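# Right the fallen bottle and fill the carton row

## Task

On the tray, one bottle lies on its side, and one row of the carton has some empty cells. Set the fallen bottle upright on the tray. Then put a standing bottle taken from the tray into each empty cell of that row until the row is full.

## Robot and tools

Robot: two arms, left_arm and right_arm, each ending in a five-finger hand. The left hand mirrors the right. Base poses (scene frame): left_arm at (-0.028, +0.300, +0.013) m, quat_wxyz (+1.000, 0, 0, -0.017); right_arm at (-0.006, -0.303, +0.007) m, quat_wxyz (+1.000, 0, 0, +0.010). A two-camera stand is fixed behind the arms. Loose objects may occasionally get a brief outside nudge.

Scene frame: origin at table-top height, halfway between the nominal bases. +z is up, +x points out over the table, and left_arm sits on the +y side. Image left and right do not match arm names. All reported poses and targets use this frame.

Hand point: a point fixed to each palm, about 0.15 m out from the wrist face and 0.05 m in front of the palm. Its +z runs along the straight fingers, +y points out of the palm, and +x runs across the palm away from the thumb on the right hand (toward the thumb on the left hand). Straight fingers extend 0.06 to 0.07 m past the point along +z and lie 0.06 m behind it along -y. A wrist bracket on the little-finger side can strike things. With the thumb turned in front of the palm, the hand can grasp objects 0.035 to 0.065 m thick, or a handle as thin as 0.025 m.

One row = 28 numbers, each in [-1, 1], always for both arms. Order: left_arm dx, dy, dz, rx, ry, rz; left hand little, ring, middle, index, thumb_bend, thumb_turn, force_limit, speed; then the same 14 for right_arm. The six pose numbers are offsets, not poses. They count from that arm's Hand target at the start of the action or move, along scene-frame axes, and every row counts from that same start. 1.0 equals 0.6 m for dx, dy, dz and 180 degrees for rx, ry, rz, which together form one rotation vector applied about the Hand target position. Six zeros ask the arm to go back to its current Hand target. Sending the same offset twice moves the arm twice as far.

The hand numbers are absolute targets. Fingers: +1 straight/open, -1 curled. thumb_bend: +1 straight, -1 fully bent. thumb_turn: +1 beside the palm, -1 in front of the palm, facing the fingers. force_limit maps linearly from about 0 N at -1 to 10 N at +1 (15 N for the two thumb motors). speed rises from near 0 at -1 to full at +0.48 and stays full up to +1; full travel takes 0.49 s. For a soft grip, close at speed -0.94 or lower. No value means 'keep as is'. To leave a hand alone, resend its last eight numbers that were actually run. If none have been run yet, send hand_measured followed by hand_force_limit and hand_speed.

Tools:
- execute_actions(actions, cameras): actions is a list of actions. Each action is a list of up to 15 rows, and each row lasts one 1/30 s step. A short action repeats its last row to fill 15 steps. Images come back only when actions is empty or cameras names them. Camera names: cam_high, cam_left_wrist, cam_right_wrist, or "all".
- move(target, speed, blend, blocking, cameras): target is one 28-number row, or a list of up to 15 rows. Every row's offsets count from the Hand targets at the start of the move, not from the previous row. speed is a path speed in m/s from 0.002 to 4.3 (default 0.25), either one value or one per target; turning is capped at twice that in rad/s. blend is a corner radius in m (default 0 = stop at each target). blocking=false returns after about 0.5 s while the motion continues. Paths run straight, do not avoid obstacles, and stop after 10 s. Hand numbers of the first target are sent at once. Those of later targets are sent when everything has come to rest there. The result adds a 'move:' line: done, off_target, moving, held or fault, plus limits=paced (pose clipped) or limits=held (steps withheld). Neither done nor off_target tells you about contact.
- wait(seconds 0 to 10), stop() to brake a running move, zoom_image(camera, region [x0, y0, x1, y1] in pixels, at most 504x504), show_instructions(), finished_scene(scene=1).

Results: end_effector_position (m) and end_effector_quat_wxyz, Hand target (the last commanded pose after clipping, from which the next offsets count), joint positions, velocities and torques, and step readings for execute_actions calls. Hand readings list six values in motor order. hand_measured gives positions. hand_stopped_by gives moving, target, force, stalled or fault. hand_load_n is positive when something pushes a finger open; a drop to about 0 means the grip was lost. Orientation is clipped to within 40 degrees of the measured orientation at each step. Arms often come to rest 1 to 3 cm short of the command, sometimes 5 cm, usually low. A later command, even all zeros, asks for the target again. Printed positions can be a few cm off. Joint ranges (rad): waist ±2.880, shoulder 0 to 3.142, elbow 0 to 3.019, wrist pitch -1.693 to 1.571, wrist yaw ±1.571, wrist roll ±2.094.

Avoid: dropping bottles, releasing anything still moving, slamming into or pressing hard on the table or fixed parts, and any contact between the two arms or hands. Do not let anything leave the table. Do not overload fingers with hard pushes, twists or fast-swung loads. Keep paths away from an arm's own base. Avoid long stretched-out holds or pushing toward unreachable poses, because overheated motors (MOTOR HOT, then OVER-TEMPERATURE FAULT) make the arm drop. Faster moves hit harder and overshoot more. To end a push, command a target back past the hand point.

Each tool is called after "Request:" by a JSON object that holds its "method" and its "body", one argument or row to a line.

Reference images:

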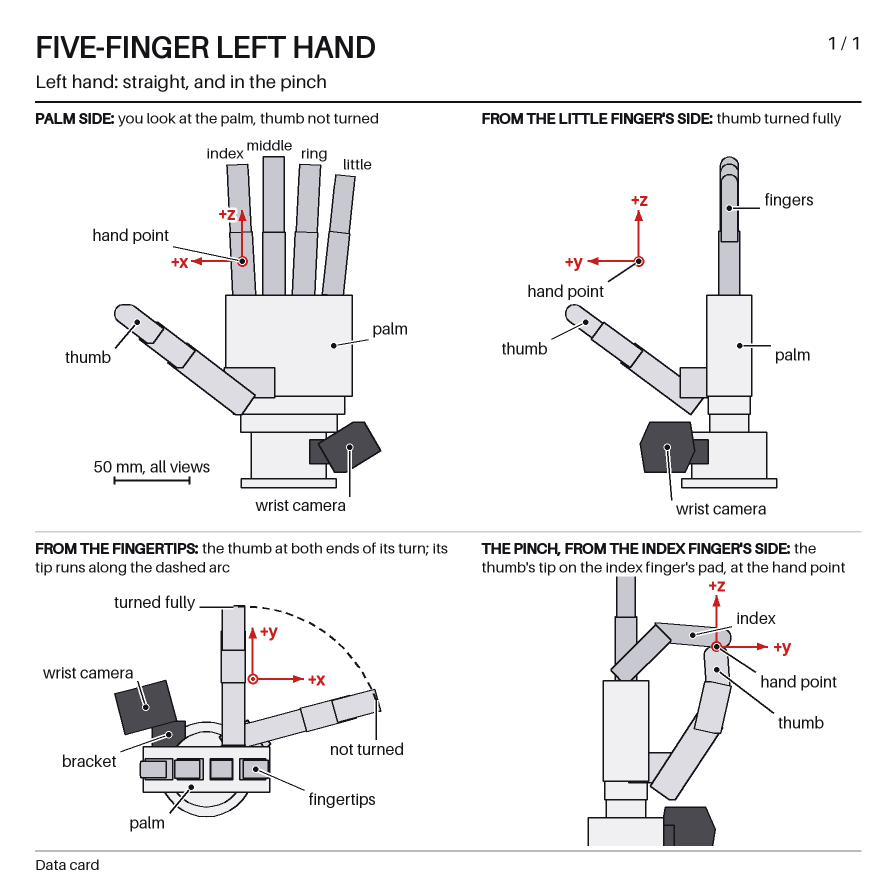

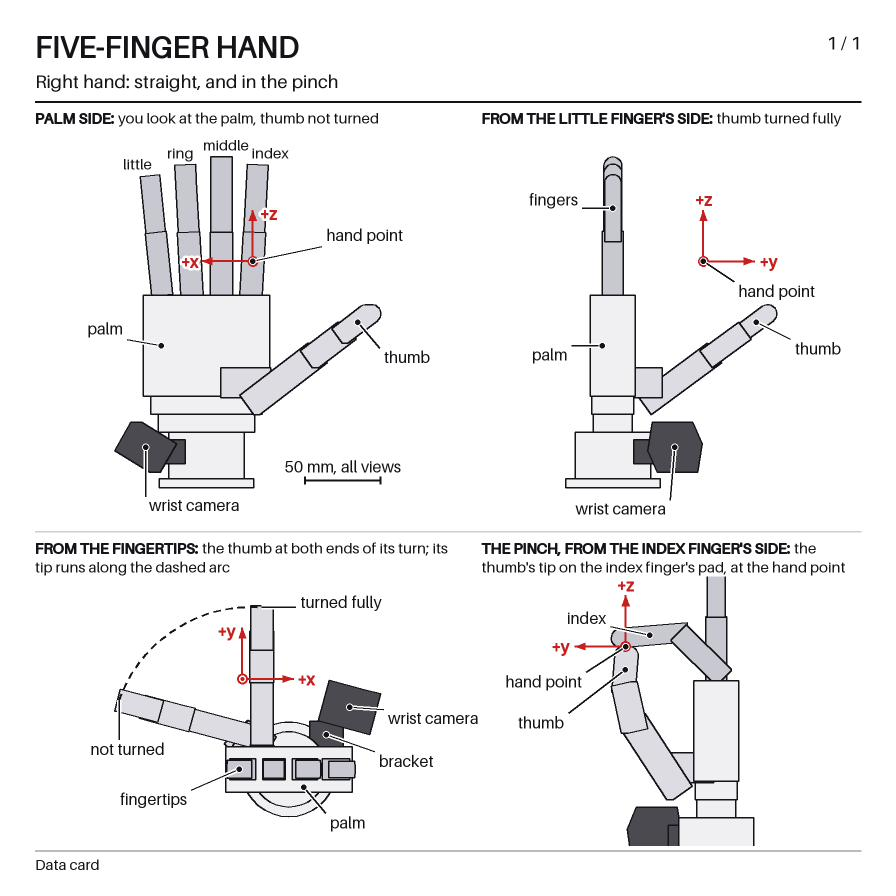

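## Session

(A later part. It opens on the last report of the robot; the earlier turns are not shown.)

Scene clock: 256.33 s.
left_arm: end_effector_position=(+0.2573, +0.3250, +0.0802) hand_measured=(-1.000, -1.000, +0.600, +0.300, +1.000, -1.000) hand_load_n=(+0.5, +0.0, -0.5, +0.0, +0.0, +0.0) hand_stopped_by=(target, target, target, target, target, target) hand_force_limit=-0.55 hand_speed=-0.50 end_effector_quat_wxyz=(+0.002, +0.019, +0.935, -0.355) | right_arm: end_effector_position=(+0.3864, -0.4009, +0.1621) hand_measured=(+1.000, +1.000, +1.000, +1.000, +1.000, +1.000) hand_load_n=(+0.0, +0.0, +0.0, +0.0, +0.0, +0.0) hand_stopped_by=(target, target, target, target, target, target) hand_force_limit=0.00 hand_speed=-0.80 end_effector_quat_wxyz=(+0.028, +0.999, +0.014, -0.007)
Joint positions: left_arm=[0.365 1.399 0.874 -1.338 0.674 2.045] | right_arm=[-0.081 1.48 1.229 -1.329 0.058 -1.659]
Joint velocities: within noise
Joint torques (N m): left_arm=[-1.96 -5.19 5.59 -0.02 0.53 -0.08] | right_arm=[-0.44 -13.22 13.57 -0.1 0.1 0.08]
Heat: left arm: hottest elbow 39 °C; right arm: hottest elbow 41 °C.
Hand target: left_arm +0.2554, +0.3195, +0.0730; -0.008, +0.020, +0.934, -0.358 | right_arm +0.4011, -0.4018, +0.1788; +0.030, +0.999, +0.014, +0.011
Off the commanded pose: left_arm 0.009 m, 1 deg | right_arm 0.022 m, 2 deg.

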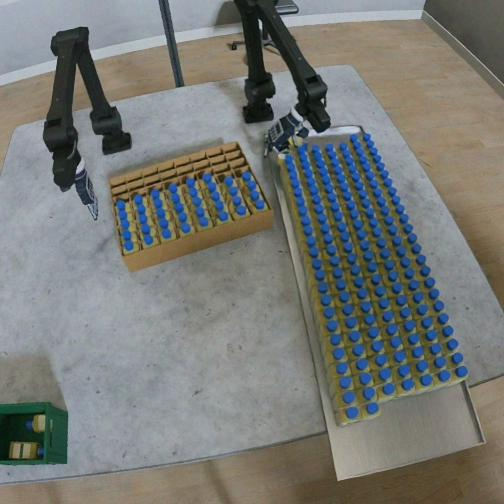

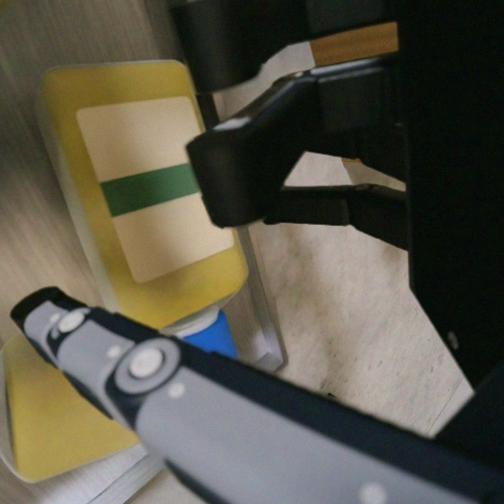

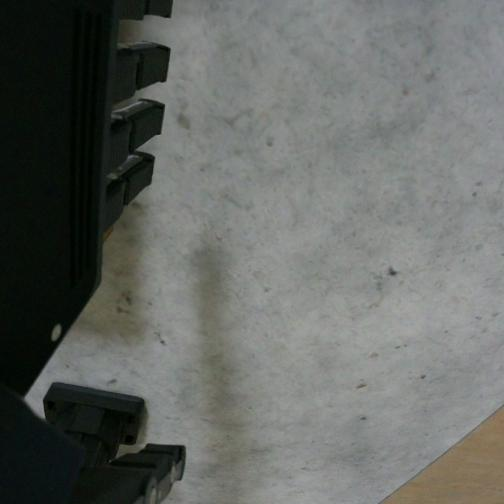

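Request:
{"method": "move", "body": {
  "target": [-0.002, -0.002, -0.0233, 0, 0, 0, -1, -1, 0.6, 0.3, 1.0, -1, -0.55, -0.5, 0, 0, 0, 0, 0, 0, 1, 1, 1, 1, 1, 1, 0, -0.8],
  "speed": 0.05,
  "cameras": ["cam_left_wrist"]
}}

Scene clock: 257.73 s.
left_arm: end_effector_position=(+0.2566, +0.3240, +0.0664) hand_measured=(-1.000, -1.000, +0.600, +0.300, +1.000, -1.000) hand_load_n=(+0.0, +0.0, +0.0, +0.0, +0.0, +0.0) hand_stopped_by=(target, target, target, target, target, target) hand_force_limit=-0.55 hand_speed=-0.50 end_effector_quat_wxyz=(+0.002, +0.020, +0.935, -0.354) | right_arm: end_effector_position=(+0.3864, -0.4009, +0.1621) hand_measured=(+1.000, +1.000, +1.000, +1.000, +1.000, +1.000) hand_load_n=(+0.0, +0.0, +0.0, +0.0, +0.0, +0.0) hand_stopped_by=(target, target, target, target, target, target) hand_force_limit=0.00 hand_speed=-0.80 end_effector_quat_wxyz=(+0.028, +0.999, +0.014, -0.007)
Joint positions: left_arm=[0.362 1.417 0.851 -1.294 0.674 2.042] | right_arm=[-0.081 1.48 1.229 -1.329 0.058 -1.659]
Joint torques (N m): left_arm=[-1.96 -5.19 5.39 -0.05 0.53 -0.08] | right_arm=[-0.5 -13.22 13.56 -0.1 0.1 0.08]
Heat: left arm: hottest elbow 39 °C; right arm: hottest elbow 41 °C.
Hand target: left_arm +0.2541, +0.3183, +0.0590; -0.008, +0.020, +0.934, -0.358 | right_arm +0.4011, -0.4018, +0.1788; +0.030, +0.999, +0.014, +0.011
Off the commanded pose: left_arm 0.010 m, 1 deg | right_arm 0.022 m, 2 deg.
move: off_target (right_arm)
Images, in order (width x height): cam_left_wrist 504x504.

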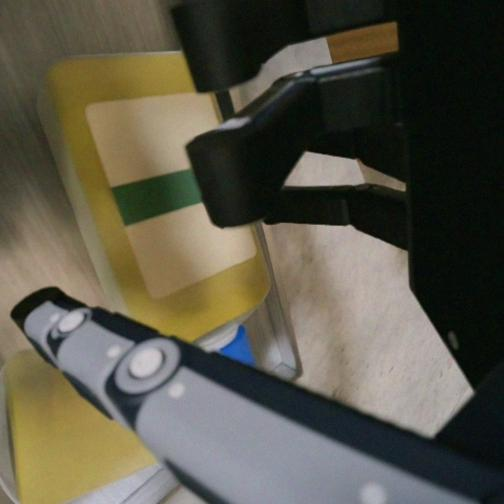

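Request:
{"method": "move", "body": {
  "target": [0, 0, 0, 0, 0, 0, -1, -1, 0.6, -0.3, 0.5, -1, -0.55, -0.88, 0, 0, 0, 0, 0, 0, 1, 1, 1, 1, 1, 1, 0, -0.8],
  "speed": 0.05,
  "cameras": ["cam_left_wrist"]
}}

Request:
{"method": "wait", "body": {
  "seconds": 1.5,
  "cameras": ["cam_left_wrist"]
}}

Scene clock: 260.17 s.
left_arm: end_effector_position=(+0.2567, +0.3233, +0.0663) hand_measured=(-1.000, -1.000, +0.600, +0.000, +0.842, -1.000) hand_load_n=(+0.0, +0.0, +0.0, +3.0, +3.5, +0.0) hand_stopped_by=(target, target, target, force, force, target) hand_force_limit=-0.55 hand_speed=-0.88 end_effector_quat_wxyz=(+0.002, +0.020, +0.935, -0.355) | right_arm: end_effector_position=(+0.3864, -0.4009, +0.1621) hand_measured=(+1.000, +1.000, +1.000, +1.000, +1.000, +1.000) hand_load_n=(+0.0, +0.0, +0.0, +0.0, +0.0, +0.0) hand_stopped_by=(target, target, target, target, target, target) hand_force_limit=0.00 hand_speed=-0.80 end_effector_quat_wxyz=(+0.028, +0.999, +0.014, -0.007)
Joint positions: left_arm=[0.361 1.417 0.851 -1.293 0.676 2.041] | right_arm=[-0.081 1.48 1.229 -1.329 0.058 -1.659]
Joint torques (N m): left_arm=[-1.85 -5.25 5.37 -0.02 0.48 -0.08] | right_arm=[-0.44 -13.22 13.56 -0.12 0.1 0.08]
Heat: left arm: hottest elbow 38 °C; right arm: hottest elbow 41 °C.
Hand target: left_arm +0.2542, +0.3183, +0.0590; -0.008, +0.020, +0.934, -0.358 | right_arm +0.4011, -0.4018, +0.1788; +0.030, +0.999, +0.014, +0.011
Off the commanded pose: left_arm 0.009 m, 1 deg | right_arm 0.022 m, 2 deg.
move: off_target (right_arm)
Images, in order (width x height): cam_left_wrist 504x504.

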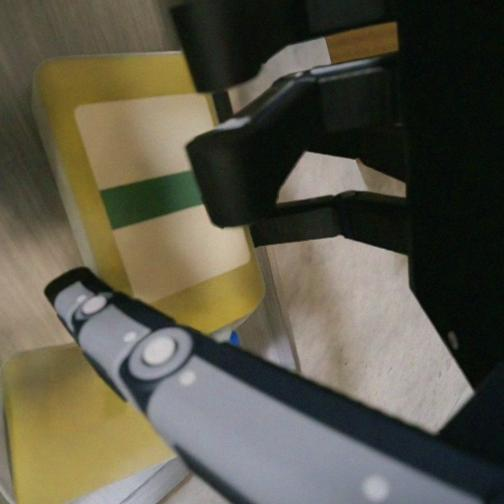

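Scene clock: 261.67 s.
left_arm: end_effector_position=(+0.2567, +0.3233, +0.0663) hand_measured=(-1.000, -1.000, +0.600, +0.000, +0.842, -1.000) hand_load_n=(+0.0, +0.0, +0.0, +3.0, +3.5, +0.0) hand_stopped_by=(target, target, target, force, force, target) hand_force_limit=-0.55 hand_speed=-0.88 end_effector_quat_wxyz=(+0.002, +0.020, +0.935, -0.355) | right_arm: end_effector_position=(+0.3864, -0.4009, +0.1621) hand_measured=(+1.000, +1.000, +1.000, +1.000, +1.000, +1.000) hand_load_n=(+0.0, +0.0, +0.0, +0.0, +0.0, +0.0) hand_stopped_by=(target, target, target, target, target, target) hand_force_limit=0.00 hand_speed=-0.80 end_effector_quat_wxyz=(+0.028, +0.999, +0.014, -0.007)
Joint positions: left_arm=[0.361 1.417 0.851 -1.293 0.676 2.041] | right_arm=[-0.081 1.48 1.229 -1.329 0.058 -1.659]
Joint torques (N m): left_arm=[-1.85 -5.25 5.38 -0.02 0.48 -0.08] | right_arm=[-0.44 -13.22 13.56 -0.1 0.11 0.08]
Heat: left arm: hottest elbow 38 °C; right arm: hottest elbow 41 °C.
Hand target: left_arm +0.2542, +0.3183, +0.0590; -0.008, +0.020, +0.934, -0.358 | right_arm +0.4011, -0.4018, +0.1788; +0.030, +0.999, +0.014, +0.011
Off the commanded pose: left_arm 0.009 m, 1 deg | right_arm 0.022 m, 2 deg.
wait: 1.50 s; at rest by 0.17 s
Images, in order (width x height): cam_left_wrist 504x504.

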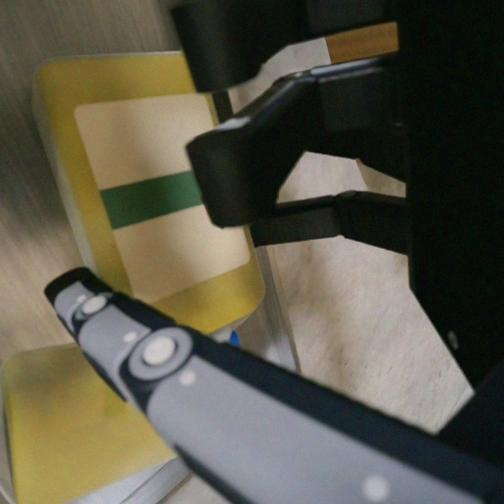

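Request:
{"method": "move", "body": {
  "target": [0.01, 0.002, 0.15, 0, 0, 0, -1, -1, 0.6, -0.3, 0.5, -1, -0.55, -0.88, 0, 0, 0, 0, 0, 0, 1, 1, 1, 1, 1, 1, 0, -0.8],
  "speed": 0.06,
  "cameras": ["cam_left_wrist"]
}}

Scene clock: 264.20 s.
left_arm: end_effector_position=(+0.2484, +0.3203, +0.1357) hand_measured=(-1.000, -1.000, +0.600, +0.000, +0.842, -1.000) hand_load_n=(+0.0, +0.0, +0.0, +0.0, +0.0, +0.0) hand_stopped_by=(target, target, target, force, force, target) hand_force_limit=-0.55 hand_speed=-0.88 end_effector_quat_wxyz=(-0.018, +0.012, +0.932, -0.362) | right_arm: end_effector_position=(+0.3864, -0.4009, +0.1621) hand_measured=(+1.000, +1.000, +1.000, +1.000, +1.000, +1.000) hand_load_n=(+0.0, +0.0, +0.0, +0.0, +0.0, +0.0) hand_stopped_by=(target, target, target, target, target, target) hand_force_limit=0.00 hand_speed=-0.80 end_effector_quat_wxyz=(+0.028, +0.999, +0.014, -0.007)
Joint positions: left_arm=[0.36 1.336 0.964 -1.531 0.676 2.039] | right_arm=[-0.081 1.48 1.229 -1.329 0.058 -1.659]
Joint torques (N m): left_arm=[-1.96 -6.42 9.63 -0.88 0.51 -0.08] | right_arm=[-0.5 -13.22 13.57 -0.1 0.11 0.08]
Heat: left arm: hottest elbow 38 °C; right arm: hottest elbow 41 °C.
Hand target: left_arm +0.2601, +0.3196, +0.1490; -0.008, +0.020, +0.934, -0.358 | right_arm +0.4011, -0.4018, +0.1788; +0.030, +0.999, +0.014, +0.011
Off the commanded pose: left_arm 0.018 m, 2 deg | right_arm 0.022 m, 2 deg.
move: off_target (left_arm, right_arm)
Images, in order (width x height): cam_left_wrist 504x504.

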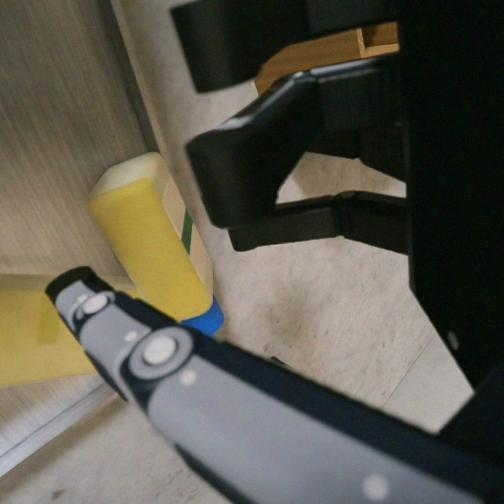

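Request:
{"method": "wait", "body": {
  "seconds": 0.3,
  "cameras": ["cam_high", "cam_left_wrist"]
}}

Request:
{"method": "zoom_image", "body": {
  "camera": "cam_high",
  "region": [250, 100, 370, 220]
}}

Request:
{"method": "zoom_image", "body": {
  "camera": "cam_left_wrist",
  "region": [0, 100, 300, 400]
}}

Scene clock: 264.77 s.
left_arm: end_effector_position=(+0.2483, +0.3203, +0.1357) hand_measured=(-1.000, -1.000, +0.600, +0.000, +0.842, -1.000) hand_load_n=(+0.0, +0.0, +0.0, +0.0, +0.0, +0.0) hand_stopped_by=(target, target, target, force, force, target) hand_force_limit=-0.55 hand_speed=-0.88 end_effector_quat_wxyz=(-0.018, +0.012, +0.932, -0.362) | right_arm: end_effector_position=(+0.3864, -0.4009, +0.1621) hand_measured=(+1.000, +1.000, +1.000, +1.000, +1.000, +1.000) hand_load_n=(+0.0, +0.0, +0.0, +0.0, +0.0, +0.5) hand_stopped_by=(target, target, target, target, target, target) hand_force_limit=0.00 hand_speed=-0.80 end_effector_quat_wxyz=(+0.028, +0.999, +0.014, -0.007)
Joint positions: left_arm=[0.36 1.336 0.964 -1.532 0.676 2.039] | right_arm=[-0.081 1.48 1.229 -1.329 0.058 -1.659]
Joint torques (N m): left_arm=[-1.9 -6.36 9.65 -0.95 0.51 -0.09] | right_arm=[-0.5 -13.16 13.56 -0.12 0.11 0.08]
Heat: left arm: hottest elbow 38 °C; right arm: hottest elbow 41 °C.
Hand target: left_arm +0.2602, +0.3196, +0.1490; -0.008, +0.020, +0.934, -0.358 | right_arm +0.4011, -0.4018, +0.1788; +0.030, +0.999, +0.014, +0.011
Off the commanded pose: left_arm 0.018 m, 2 deg | right_arm 0.022 m, 2 deg.
wait: 0.30 s; at rest from the start
Images, in order (width x height): cam_high 504x504, cam_left_wrist 504x504.

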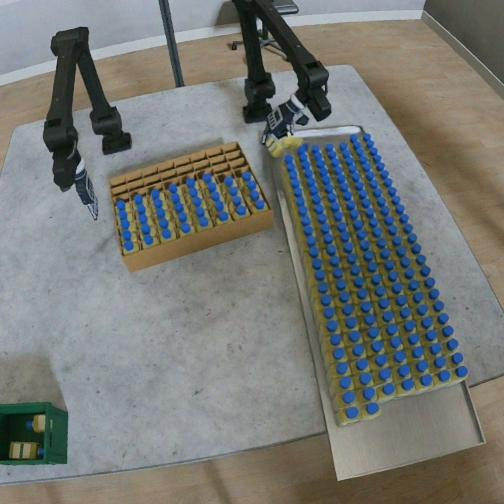

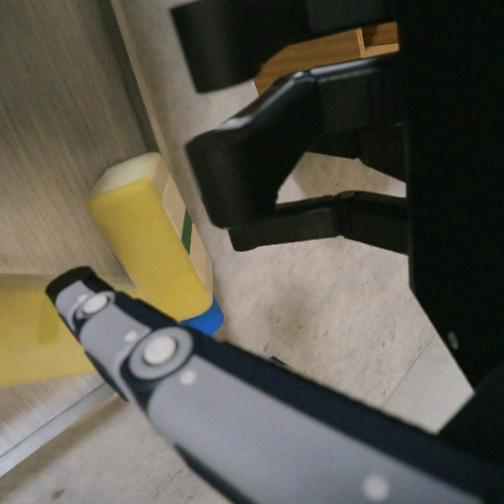

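Scaled by 4.200.

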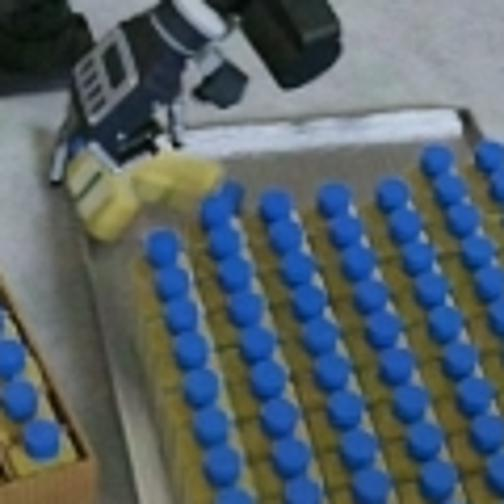

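Scaled by 1.680.

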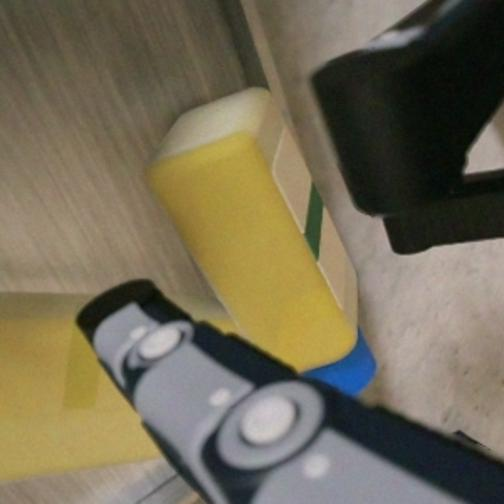

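Request:
{"method": "move", "body": {
  "target": [
    [-0.0503, -0.0293, -0.01, 0, 0, 0, -1, -1, 0.3, 0.3, 1.0, -1, -0.55, -0.5, 0, 0, 0, 0, 0, 0, 1, 1, 1, 1, 1, 1, 0, -0.8],
    [-0.062, -0.0327, -0.09, 0, 0, 0, -1, -1, 0.3, 0.3, 1.0, -1, -0.55, -0.5, 0, 0, 0, 0, 0, 0, 1, 1, 1, 1, 1, 1, 0, -0.8]
  ],
  "speed": 0.08,
  "cameras": ["cam_high", "cam_left_wrist"]
}}

Scene clock: 276.07 s.
left_arm: end_effector_position=(+0.2250, +0.3047, +0.1015) hand_measured=(-1.000, -1.000, +0.300, +0.300, +1.000, -1.000) hand_load_n=(+0.0, +0.0, +0.0, +0.0, +0.0, +0.0) hand_stopped_by=(target, target, target, target, target, target) hand_force_limit=-0.55 hand_speed=-0.50 end_effector_quat_wxyz=(+0.002, +0.019, +0.935, -0.355) | right_arm: end_effector_position=(+0.3864, -0.4009, +0.1621) hand_measured=(+1.000, +1.000, +1.000, +1.000, +1.000, +1.000) hand_load_n=(+0.0, +0.0, +0.0, +0.0, -0.5, +0.0) hand_stopped_by=(target, target, target, target, target, target) hand_force_limit=0.00 hand_speed=-0.80 end_effector_quat_wxyz=(+0.028, +0.999, +0.014, -0.007)
Joint positions: left_arm=[0.336 1.264 0.814 -1.39 0.683 2.009] | right_arm=[-0.081 1.48 1.229 -1.329 0.058 -1.659]
Joint torques (N m): left_arm=[-1.9 -3.66 5.83 0.05 0.52 -0.09] | right_arm=[-0.44 -13.16 13.57 -0.12 0.11 0.08]
Heat: left arm: hottest elbow 39 °C; right arm: hottest elbow 41 °C.
Hand target: left_arm +0.2231, +0.3000, +0.0951; -0.007, +0.020, +0.934, -0.358 | right_arm +0.4011, -0.4018, +0.1788; +0.030, +0.999, +0.014, +0.011
Off the commanded pose: left_arm 0.008 m, 1 deg | right_arm 0.022 m, 2 deg.
move: off_target (right_arm)
Images, in order (width x height): cam_high 504x504, cam_left_wrist 504x504.

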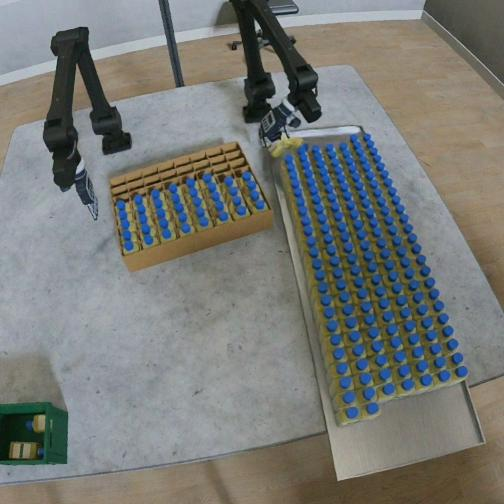

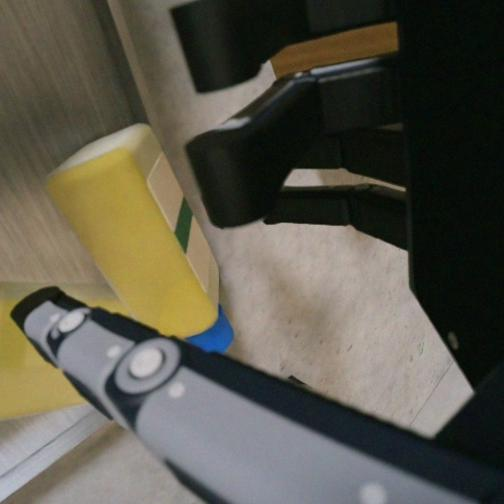

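Request:
{"method": "zoom_image", "body": {
  "camera": "cam_left_wrist",
  "region": [0, 100, 250, 350]
}}

Scaled by 2.016.

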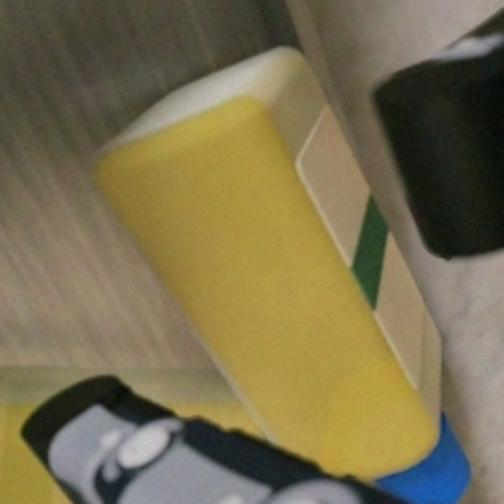

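Request:
{"method": "move", "body": {
  "target": [
    [0.0267, 0.0287, 0.0, 0, 0, 0, -1, -1, 0.3, 0.3, 1.0, -1, -0.55, -0.5, 0, 0, 0, 0, 0, 0, 1, 1, 1, 1, 1, 1, 0, -0.8],
    [0.0267, 0.0287, -0.0427, 0, 0, 0, -1, -1, 0.3, 0.3, 1.0, -1, -0.55, -0.5, 0, 0, 0, 0, 0, 0, 1, 1, 1, 1, 1, 1, 0, -0.8]
  ],
  "speed": 0.06,
  "cameras": ["cam_left_wrist"]
}}

Scene clock: 280.80 s.
left_arm: end_effector_position=(+0.2381, +0.3124, +0.0750) hand_measured=(-1.000, -1.000, +0.300, +0.300, +1.000, -1.000) hand_load_n=(+0.0, +0.0, +0.0, +0.0, +0.0, +0.5) hand_stopped_by=(target, target, target, target, target, target) hand_force_limit=-0.55 hand_speed=-0.50 end_effector_quat_wxyz=(-0.008, +0.025, +0.933, -0.358) | right_arm: end_effector_position=(+0.3864, -0.4009, +0.1621) hand_measured=(+1.000, +1.000, +1.000, +1.000, +1.000, +1.000) hand_load_n=(+0.0, +0.0, +0.0, +0.0, +0.0, +0.0) hand_stopped_by=(target, target, target, target, target, target) hand_force_limit=0.00 hand_speed=-0.80 end_effector_quat_wxyz=(+0.028, +0.999, +0.014, -0.007)
Joint positions: left_arm=[0.345 1.364 0.82 -1.332 0.677 2.041] | right_arm=[-0.081 1.48 1.229 -1.329 0.058 -1.659]
Joint torques (N m): left_arm=[0.32 -4.48 6.01 -0.01 0.33 0.03] | right_arm=[-0.5 -13.22 13.57 -0.12 0.11 0.08]
Heat: left arm: hottest elbow 38 °C; right arm: hottest elbow 41 °C.
Hand target: left_arm +0.2390, +0.3172, +0.0693; -0.008, +0.020, +0.934, -0.358 | right_arm +0.4011, -0.4018, +0.1788; +0.030, +0.999, +0.014, +0.011
Off the commanded pose: left_arm 0.007 m, 0 deg | right_arm 0.022 m, 2 deg.
move: off_target (right_arm)
Images, in order (width x height): cam_left_wrist 504x504.

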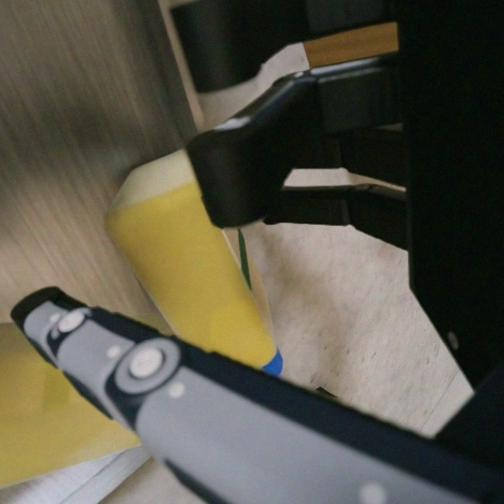

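Request:
{"method": "move", "body": {
  "target": [0.0, 0.0, 0.0, 0, 0, 0, -1, -1, 0.3, -0.15, 1.0, -1, -0.55, -0.8, 0, 0, 0, 0, 0, 0, 1, 1, 1, 1, 1, 1, 0, -0.8],
  "speed": 0.06,
  "cameras": ["cam_left_wrist"]
}}

Scene clock: 282.17 s.
left_arm: end_effector_position=(+0.2382, +0.3124, +0.0749) hand_measured=(-1.000, -1.000, +0.300, -0.150, +1.000, -1.000) hand_load_n=(+0.0, +0.0, +0.0, +1.0, +0.0, +0.0) hand_stopped_by=(target, target, target, target, target, target) hand_force_limit=-0.55 hand_speed=-0.80 end_effector_quat_wxyz=(-0.008, +0.025, +0.933, -0.358) | right_arm: end_effector_position=(+0.3864, -0.4009, +0.1621) hand_measured=(+1.000, +1.000, +1.000, +1.000, +1.000, +1.000) hand_load_n=(+0.0, +0.0, +0.0, +0.0, +0.0, +0.0) hand_stopped_by=(target, target, target, target, target, target) hand_force_limit=0.00 hand_speed=-0.80 end_effector_quat_wxyz=(+0.028, +0.999, +0.014, -0.007)
Joint positions: left_arm=[0.345 1.364 0.82 -1.332 0.677 2.042] | right_arm=[-0.081 1.48 1.229 -1.329 0.058 -1.659]
Joint torques (N m): left_arm=[0.32 -4.48 6.04 -0.05 0.33 0.03] | right_arm=[-0.5 -13.22 13.55 -0.12 0.11 0.08]
Heat: left arm: hottest elbow 38 °C; right arm: hottest elbow 41 °C.
Hand target: left_arm +0.2390, +0.3172, +0.0693; -0.008, +0.020, +0.934, -0.358 | right_arm +0.4011, -0.4018, +0.1788; +0.030, +0.999, +0.014, +0.011
Off the commanded pose: left_arm 0.007 m, 1 deg | right_arm 0.022 m, 2 deg.
move: off_target (right_arm)
Images, in order (width x height): cam_left_wrist 504x504.

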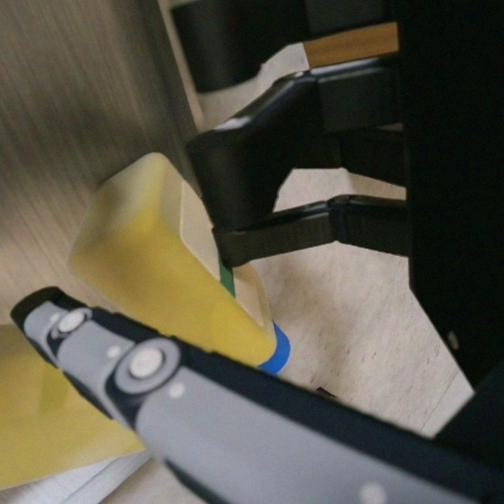

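Request:
{"method": "move", "body": {
  "target": [0.0, 0.0, 0.0, 0, 0, 0, -1, -1, 0.3, -0.4, 1.0, -1, -0.4, -0.8, 0, 0, 0, 0, 0, 0, 1, 1, 1, 1, 1, 1, 0, -0.8],
  "speed": 0.06,
  "cameras": ["cam_left_wrist"]
}}

Scene clock: 283.13 s.
left_arm: end_effector_position=(+0.2382, +0.3124, +0.0749) hand_measured=(-1.000, -1.000, +0.300, -0.400, +1.000, -1.000) hand_load_n=(+0.0, +0.0, +0.0, +0.0, +0.0, +0.0) hand_stopped_by=(target, target, target, target, target, target) hand_force_limit=-0.40 hand_speed=-0.80 end_effector_quat_wxyz=(-0.008, +0.025, +0.933, -0.358) | right_arm: end_effector_position=(+0.3864, -0.4009, +0.1621) hand_measured=(+1.000, +1.000, +1.000, +1.000, +1.000, +1.000) hand_load_n=(+0.0, +0.0, +0.0, +0.0, +0.0, +0.0) hand_stopped_by=(target, target, target, target, target, target) hand_force_limit=0.00 hand_speed=-0.80 end_effector_quat_wxyz=(+0.028, +0.999, +0.014, -0.007)
Joint positions: left_arm=[0.345 1.364 0.82 -1.332 0.677 2.042] | right_arm=[-0.081 1.48 1.229 -1.329 0.058 -1.659]
Joint torques (N m): left_arm=[0.32 -4.48 6.04 -0.03 0.32 0.03] | right_arm=[-0.44 -13.22 13.57 -0.12 0.1 0.08]
Heat: left arm: hottest elbow 38 °C; right arm: hottest elbow 41 °C.
Hand target: left_arm +0.2390, +0.3172, +0.0693; -0.008, +0.020, +0.934, -0.358 | right_arm +0.4011, -0.4018, +0.1788; +0.030, +0.999, +0.014, +0.011
Off the commanded pose: left_arm 0.007 m, 1 deg | right_arm 0.022 m, 2 deg.
move: off_target (right_arm)
Images, in order (width x height): cam_left_wrist 504x504.

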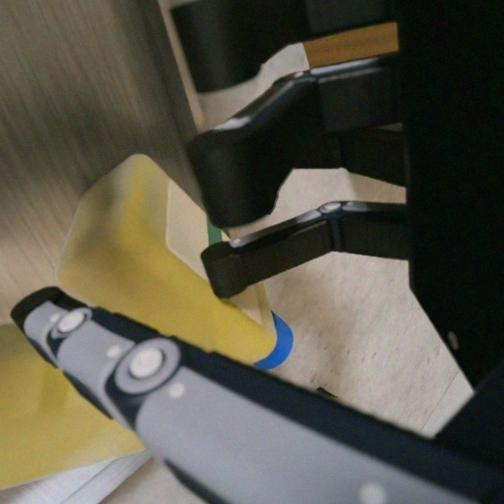

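Request:
{"method": "move", "body": {
  "target": [0.0, 0.0, 0.0, 0, 0, 0, -1, -1, 0.3, 0.3, 1.0, -1, -0.4, -0.5, 0, 0, 0, 0, 0, 0, 1, 1, 1, 1, 1, 1, 0, -0.8],
  "speed": 0.06,
  "cameras": ["cam_left_wrist"]
}}

Request:
{"method": "zoom_image", "body": {
  "camera": "cam_left_wrist",
  "region": [0, 120, 300, 420]
}}

Scene clock: 284.20 s.
left_arm: end_effector_position=(+0.2382, +0.3124, +0.0749) hand_measured=(-1.000, -1.000, +0.300, +0.300, +1.000, -1.000) hand_load_n=(+0.0, +0.0, +0.0, +0.0, +0.0, +0.0) hand_stopped_by=(target, target, target, target, target, target) hand_force_limit=-0.40 hand_speed=-0.50 end_effector_quat_wxyz=(-0.008, +0.025, +0.933, -0.358) | right_arm: end_effector_position=(+0.3864, -0.4009, +0.1621) hand_measured=(+1.000, +1.000, +1.000, +1.000, +1.000, +1.000) hand_load_n=(+0.0, +0.0, +0.0, +0.0, +0.0, +0.0) hand_stopped_by=(target, target, target, target, target, target) hand_force_limit=0.00 hand_speed=-0.80 end_effector_quat_wxyz=(+0.028, +0.999, +0.014, -0.007)
Joint positions: left_arm=[0.345 1.364 0.82 -1.332 0.677 2.042] | right_arm=[-0.081 1.48 1.229 -1.329 0.058 -1.659]
Joint torques (N m): left_arm=[0.32 -4.48 6.02 -0.05 0.33 0.03] | right_arm=[-0.38 -13.16 13.56 -0.12 0.11 0.08]
Heat: left arm: hottest elbow 38 °C; right arm: hottest elbow 41 °C.
Hand target: left_arm +0.2390, +0.3172, +0.0693; -0.008, +0.020, +0.934, -0.358 | right_arm +0.4011, -0.4018, +0.1788; +0.030, +0.999, +0.014, +0.011
Off the commanded pose: left_arm 0.007 m, 1 deg | right_arm 0.022 m, 2 deg.
move: off_target (right_arm)
Images, in order (width x height): cam_left_wrist 504x504.

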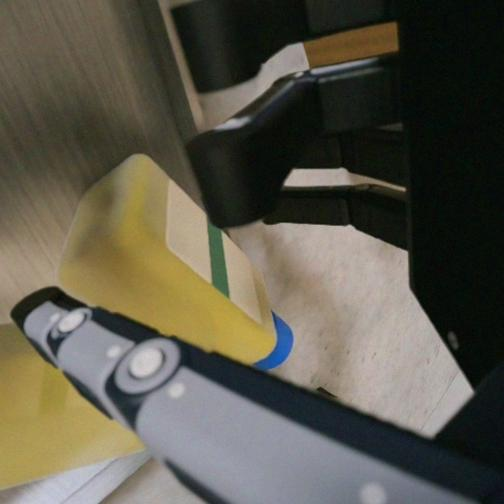

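Scaled by 1.680.

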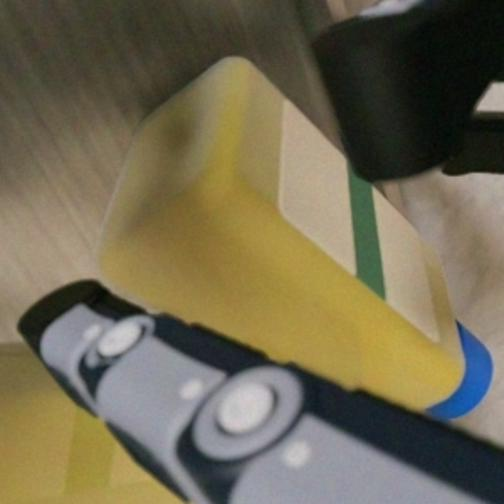

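Request:
{"method": "move", "body": {
  "target": [0.01, 0.0, 0.09, 0, 0, 0, -1, -1, 0.3, 0.3, 1.0, -1, -0.4, -0.5, 0, 0, 0, 0, 0, 0, 1, 1, 1, 1, 1, 1, 0, -0.8],
  "speed": 0.08,
  "cameras": ["cam_left_wrist"]
}}

Request:
{"method": "zoom_image", "body": {
  "camera": "cam_left_wrist",
  "region": [0, 120, 300, 420]
}}

Scene clock: 287.20 s.
left_arm: end_effector_position=(+0.2332, +0.3108, +0.1115) hand_measured=(-1.000, -1.000, +0.300, +0.300, +1.000, -1.000) hand_load_n=(+0.5, +0.0, +0.0, +0.0, -0.5, +0.0) hand_stopped_by=(target, target, target, target, target, target) hand_force_limit=-0.40 hand_speed=-0.50 end_effector_quat_wxyz=(-0.021, +0.020, +0.931, -0.363) | right_arm: end_effector_position=(+0.3864, -0.4009, +0.1621) hand_measured=(+1.000, +1.000, +1.000, +1.000, +1.000, +1.000) hand_load_n=(+0.0, +0.0, +0.0, +0.0, +0.0, +0.0) hand_stopped_by=(target, target, target, target, target, target) hand_force_limit=0.00 hand_speed=-0.80 end_effector_quat_wxyz=(+0.028, +0.999, +0.014, -0.007)
Joint positions: left_arm=[0.345 1.322 0.881 -1.465 0.677 2.042] | right_arm=[-0.081 1.48 1.229 -1.329 0.058 -1.659]
Joint torques (N m): left_arm=[-0.15 -5.77 9.32 -0.94 0.39 -0.03] | right_arm=[-0.44 -13.16 13.55 -0.12 0.1 0.08]
Heat: left arm: hottest elbow 38 °C; right arm: hottest elbow 41 °C.
Hand target: left_arm +0.2450, +0.3172, +0.1234; -0.007, +0.020, +0.934, -0.358 | right_arm +0.4011, -0.4018, +0.1788; +0.030, +0.999, +0.014, +0.011
Off the commanded pose: left_arm 0.018 m, 2 deg | right_arm 0.022 m, 2 deg.
move: off_target (left_arm, right_arm)
Images, in order (width x height): cam_left_wrist 504x504.

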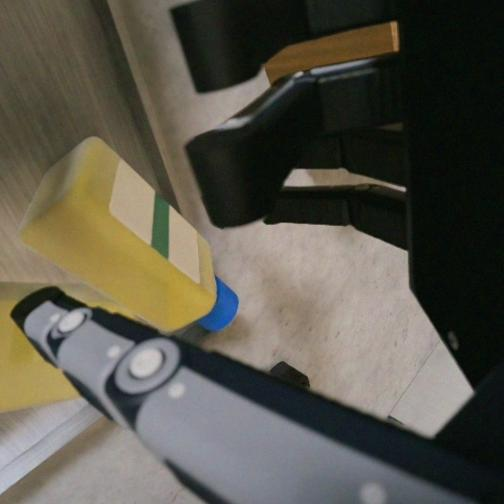

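Scaled by 1.680.

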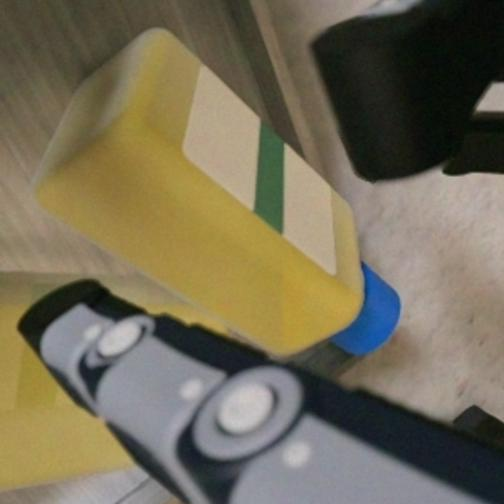

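Request:
{"method": "move", "body": {
  "target": [0.0, 0.0, 0.0, 0, 0, 0.11, -1, -1, 0.3, 0.3, 1.0, -1, -0.4, -0.5, 0, 0, 0, 0, 0, 0, 1, 1, 1, 1, 1, 1, 0, -0.8],
  "speed": 0.1,
  "cameras": ["cam_left_wrist"]
}}

Scene clock: 291.80 s.
left_arm: end_effector_position=(+0.2466, +0.3142, +0.1252) hand_measured=(-1.000, -1.000, +0.300, +0.300, +1.000, -1.000) hand_load_n=(+0.0, +0.0, +0.0, +0.0, +0.0, +0.0) hand_stopped_by=(target, target, target, target, target, target) hand_force_limit=-0.40 hand_speed=-0.50 end_effector_quat_wxyz=(+0.049, -0.132, +0.924, -0.354) | right_arm: end_effector_position=(+0.3864, -0.4009, +0.1621) hand_measured=(+1.000, +1.000, +1.000, +1.000, +1.000, +1.000) hand_load_n=(+0.0, +0.0, +0.0, +0.0, +0.0, +0.0) hand_stopped_by=(target, target, target, target, target, target) hand_force_limit=0.00 hand_speed=-0.80 end_effector_quat_wxyz=(+0.028, +0.999, +0.014, -0.007)
Joint positions: left_arm=[0.392 1.201 0.833 -1.274 0.729 1.671] | right_arm=[-0.081 1.48 1.229 -1.329 0.058 -1.659]
Joint torques (N m): left_arm=[0.32 -5.07 6.3 0.36 0.53 -0.07] | right_arm=[-0.5 -13.22 13.56 -0.1 0.1 0.08]
Heat: left arm: hottest elbow 38 °C; right arm: hottest elbow 41 °C.
Hand target: left_arm +0.2450, +0.3171, +0.1234; +0.054, -0.140, +0.923, -0.354 | right_arm +0.4011, -0.4018, +0.1788; +0.030, +0.999, +0.014, +0.011
Off the commanded pose: left_arm 0.004 m, 1 deg | right_arm 0.022 m, 2 deg.
move: off_target (right_arm)
Images, in order (width x height): cam_left_wrist 504x504.

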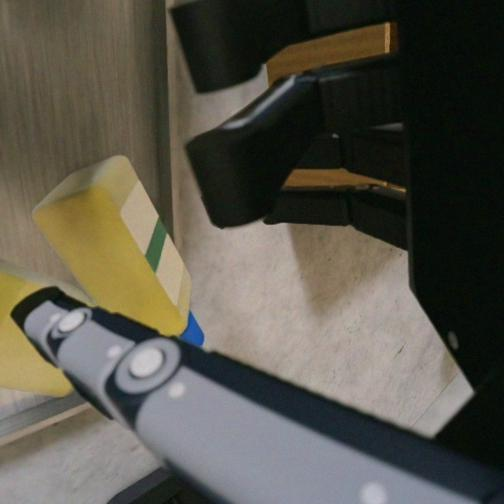

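Request:
{"method": "move", "body": {
  "target": [
    [0.0, 0.05, 0.07, 0, 0, 0.0, -1, -1, 0.3, 0.3, 1.0, -1, -0.4, -0.5, 0, 0, 0, 0, 0, 0, 1, 1, 1, 1, 1, 1, 0, -0.8],
    [-0.033, 0.16, 0.07, 0, 0, 0.205, -1, -1, 0.3, 0.3, 1.0, -1, -0.4, -0.5, 0, 0, 0, 0, 0, 0, 1, 1, 1, 1, 1, 1, 0, -0.8]
  ],
  "speed": 0.15,
  "blend": 0.02,
  "cameras": ["cam_high", "cam_left_wrist"]
}}

Scene clock: 296.93 s.
left_arm: end_effector_position=(+0.2277, +0.4099, +0.1680) hand_measured=(-1.000, -1.000, +0.300, +0.300, +1.000, -1.000) hand_load_n=(+0.0, +0.0, +0.0, +0.0, +0.0, +0.5) hand_stopped_by=(target, target, target, target, target, target) hand_force_limit=-0.40 hand_speed=-0.50 end_effector_quat_wxyz=(+0.158, -0.418, +0.835, -0.322) | right_arm: end_effector_position=(+0.3864, -0.4009, +0.1621) hand_measured=(+1.000, +1.000, +1.000, +1.000, +1.000, +1.000) hand_load_n=(+0.0, +0.0, +0.0, +0.0, +0.0, +0.0) hand_stopped_by=(target, target, target, target, target, target) hand_force_limit=0.00 hand_speed=-0.80 end_effector_quat_wxyz=(+0.028, +0.999, +0.014, -0.007)
Joint positions: left_arm=[0.772 1.05 0.839 -1.196 0.719 1.318] | right_arm=[-0.081 1.48 1.229 -1.329 0.058 -1.659]
Joint torques (N m): left_arm=[0.26 -3.72 6.95 0.84 0.34 -0.1] | right_arm=[-0.5 -13.22 13.57 -0.12 0.1 0.08]
Heat: left arm: hottest elbow 37 °C; right arm: hottest elbow 41 °C.
Hand target: left_arm +0.2252, +0.4132, +0.1654; +0.163, -0.425, +0.831, -0.319 | right_arm +0.4011, -0.4018, +0.1788; +0.030, +0.999, +0.014, +0.011
Off the commanded pose: left_arm 0.005 m, 1 deg | right_arm 0.022 m, 2 deg.
move: off_target (right_arm)
Images, in order (width x height): cam_high 504x504, cam_left_wrist 504x504.

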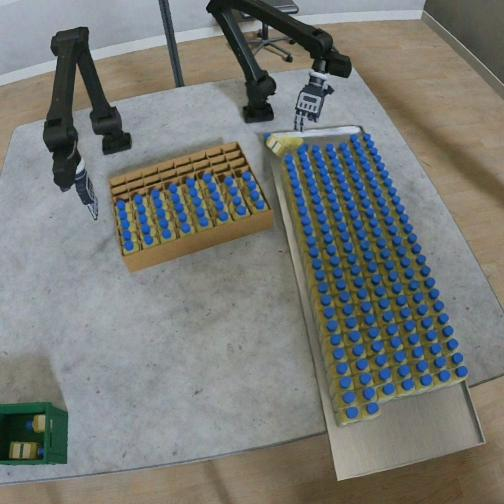

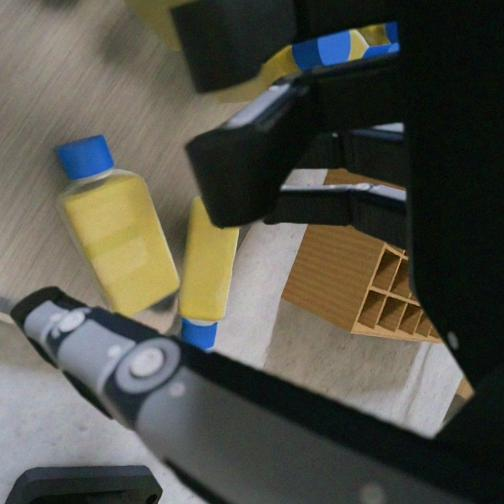

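Request:
{"method": "zoom_image", "body": {
  "camera": "cam_left_wrist",
  "region": [40, 120, 260, 340]
}}

Request:
{"method": "zoom_image", "body": {
  "camera": "cam_high",
  "region": [250, 110, 340, 200]
}}

Scaled by 2.291.

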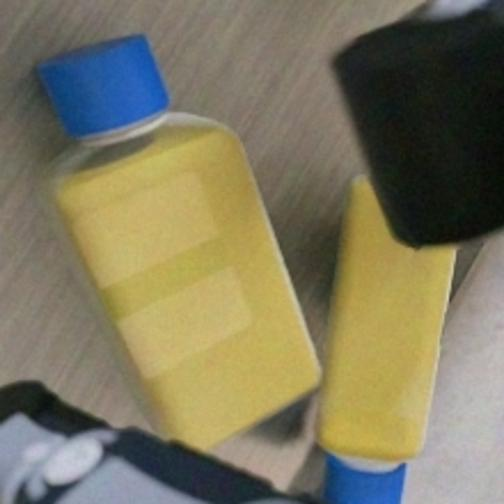

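Scaled by 5.600.

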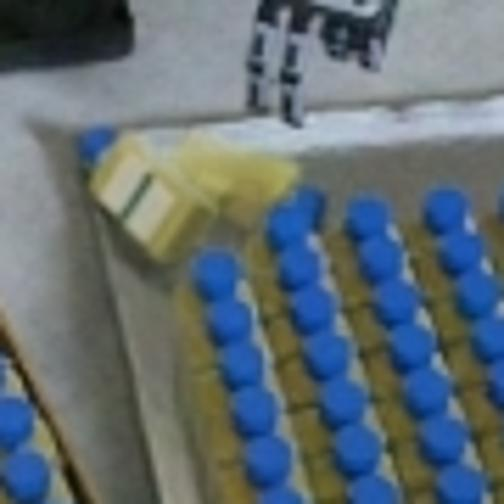

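Request:
{"method": "move", "body": {
  "target": [0.0047, -0.0387, -0.1173, 0, 0, -0.0644, -1, -1, 0.2, 0.15, 1.0, -1, -0.4, -0.5, 0, 0, 0, 0, 0, 0, 1, 1, 1, 1, 1, 1, 0, -0.8],
  "speed": 0.12,
  "cameras": ["cam_left_wrist"]
}}

Scene clock: 303.67 s.
left_arm: end_effector_position=(+0.2269, +0.3944, +0.1016) hand_measured=(-1.000, -1.000, +0.200, +0.150, +1.000, -1.000) hand_load_n=(+0.0, +0.0, +0.0, +0.0, +0.0, +0.0) hand_stopped_by=(target, target, target, target, target, target) hand_force_limit=-0.40 hand_speed=-0.50 end_effector_quat_wxyz=(+0.136, -0.347, +0.867, -0.330) | right_arm: end_effector_position=(+0.3864, -0.4009, +0.1621) hand_measured=(+1.000, +1.000, +1.000, +1.000, +1.000, +1.000) hand_load_n=(+0.0, +0.0, +0.0, +0.0, +0.0, +0.0) hand_stopped_by=(target, target, target, target, target, target) hand_force_limit=0.00 hand_speed=-0.80 end_effector_quat_wxyz=(+0.028, +0.999, +0.014, -0.007)
Joint positions: left_arm=[0.717 1.139 0.72 -1.073 0.727 1.461] | right_arm=[-0.081 1.48 1.229 -1.329 0.058 -1.659]
Joint torques (N m): left_arm=[-1.96 -2.61 6.46 0.68 0.57 0.03] | right_arm=[-0.5 -13.22 13.57 -0.12 0.11 0.08]
Heat: left arm: hottest elbow 37 °C; right arm: hottest elbow 41 °C.
Hand target: left_arm +0.2280, +0.3899, +0.0950; +0.130, -0.339, +0.870, -0.333 | right_arm +0.4011, -0.4018, +0.1788; +0.030, +0.999, +0.014, +0.011
Off the commanded pose: left_arm 0.008 m, 1 deg | right_arm 0.022 m, 2 deg.
move: off_target (right_arm)
Images, in order (width x height): cam_left_wrist 504x504.

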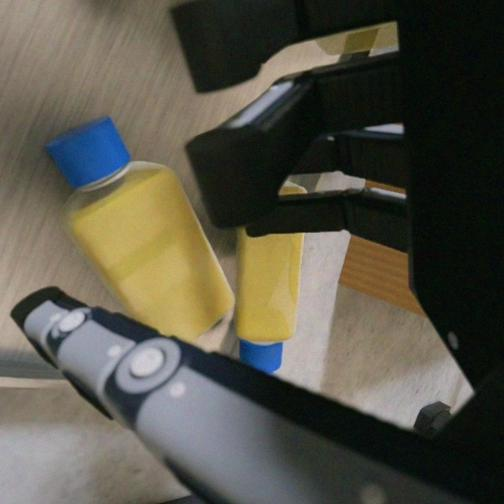

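Request:
{"method": "move", "body": {
  "target": [0.003, -0.001, -0.0858, 0, 0, -0.005, -1, -1, 0.2, 0.15, 1.0, -1, -0.4, -0.5, 0, 0, 0, 0, 0, 0, 1, 1, 1, 1, 1, 1, 0, -0.8],
  "speed": 0.06,
  "cameras": ["cam_left_wrist"]
}}

Scene clock: 306.07 s.
left_arm: end_effector_position=(+0.2305, +0.3957, +0.0512) hand_measured=(-1.000, -1.000, +0.200, +0.150, +1.000, -1.000) hand_load_n=(+0.0, +0.5, +0.0, +0.0, +0.5, +0.0) hand_stopped_by=(target, target, target, target, target, target) hand_force_limit=-0.40 hand_speed=-0.50 end_effector_quat_wxyz=(+0.135, -0.340, +0.870, -0.331) | right_arm: end_effector_position=(+0.3864, -0.4009, +0.1621) hand_measured=(+1.000, +1.000, +1.000, +1.000, +1.000, +1.000) hand_load_n=(+0.0, +0.0, +0.0, +0.0, +0.0, +0.0) hand_stopped_by=(target, target, target, target, target, target) hand_force_limit=0.00 hand_speed=-0.80 end_effector_quat_wxyz=(+0.028, +0.999, +0.014, -0.007)
Joint positions: left_arm=[0.712 1.235 0.643 -0.904 0.728 1.474] | right_arm=[-0.081 1.48 1.229 -1.329 0.058 -1.659]
Joint torques (N m): left_arm=[-2.02 -2.9 5.65 0.66 0.57 0.03] | right_arm=[-0.44 -13.22 13.57 -0.1 0.1 0.08]
Heat: left arm: hottest elbow 36 °C; right arm: hottest elbow 41 °C.
Hand target: left_arm +0.2298, +0.3893, +0.0435; +0.128, -0.333, +0.873, -0.335 | right_arm +0.4011, -0.4018, +0.1788; +0.030, +0.999, +0.014, +0.011
Off the commanded pose: left_arm 0.010 m, 1 deg | right_arm 0.022 m, 2 deg.
move: off_target (right_arm)
Images, in order (width x height): cam_left_wrist 504x504.

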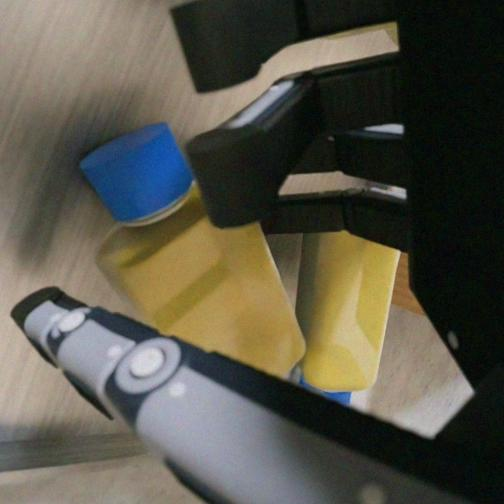

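Request:
{"method": "move", "body": {
  "target": [0, 0, 0, 0, 0, 0, -1, -1, -0.35, 0.15, 0.5, -1, -0.35, -0.88, 0, 0, 0, 0, 0, 0, 1, 1, 1, 1, 1, 1, 0, -0.8],
  "speed": 0.05,
  "cameras": ["cam_left_wrist"]
}}

Scene clock: 307.27 s.
left_arm: end_effector_position=(+0.2310, +0.3958, +0.0507) hand_measured=(-1.000, -1.000, -0.020, +0.150, +0.884, -1.000) hand_load_n=(+0.0, +0.0, +5.0, +0.0, +5.0, +1.0) hand_stopped_by=(target, target, force, target, force, target) hand_force_limit=-0.35 hand_speed=-0.88 end_effector_quat_wxyz=(+0.136, -0.339, +0.870, -0.331) | right_arm: end_effector_position=(+0.3864, -0.4009, +0.1621) hand_measured=(+1.000, +1.000, +1.000, +1.000, +1.000, +1.000) hand_load_n=(+0.0, +0.0, +0.0, +0.0, -0.5, +0.0) hand_stopped_by=(target, target, target, target, target, target) hand_force_limit=0.00 hand_speed=-0.80 end_effector_quat_wxyz=(+0.028, +0.999, +0.014, -0.007)
Joint positions: left_arm=[0.71 1.237 0.643 -0.901 0.728 1.475] | right_arm=[-0.081 1.48 1.229 -1.329 0.058 -1.659]
Joint torques (N m): left_arm=[-1.9 -3.08 5.65 0.58 0.56 0.02] | right_arm=[-0.44 -13.16 13.56 -0.1 0.11 0.08]
Heat: left arm: hottest elbow 36 °C; right arm: hottest elbow 41 °C.
Hand target: left_arm +0.2298, +0.3893, +0.0435; +0.128, -0.332, +0.873, -0.334 | right_arm +0.4011, -0.4018, +0.1788; +0.030, +0.999, +0.014, +0.011
Off the commanded pose: left_arm 0.010 m, 1 deg | right_arm 0.022 m, 2 deg.
move: off_target (right_arm)
Images, in order (width x height): cam_left_wrist 504x504.

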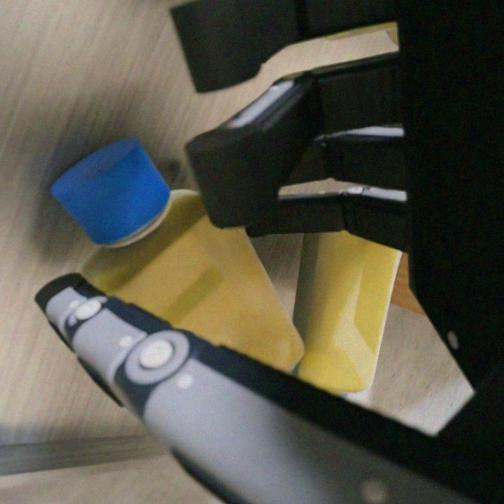

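Request:
{"method": "zoom_image", "body": {
  "camera": "cam_left_wrist",
  "region": [30, 120, 330, 420]
}}

Scaled by 1.680.

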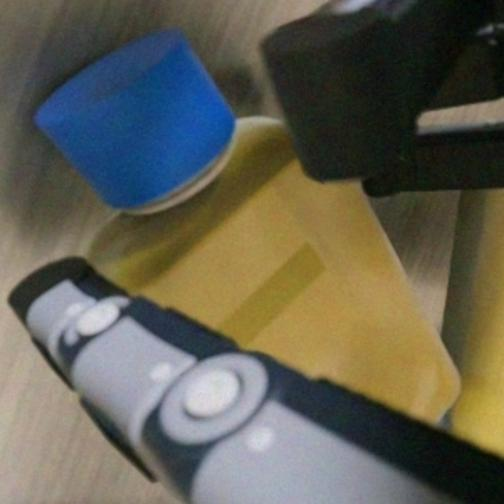

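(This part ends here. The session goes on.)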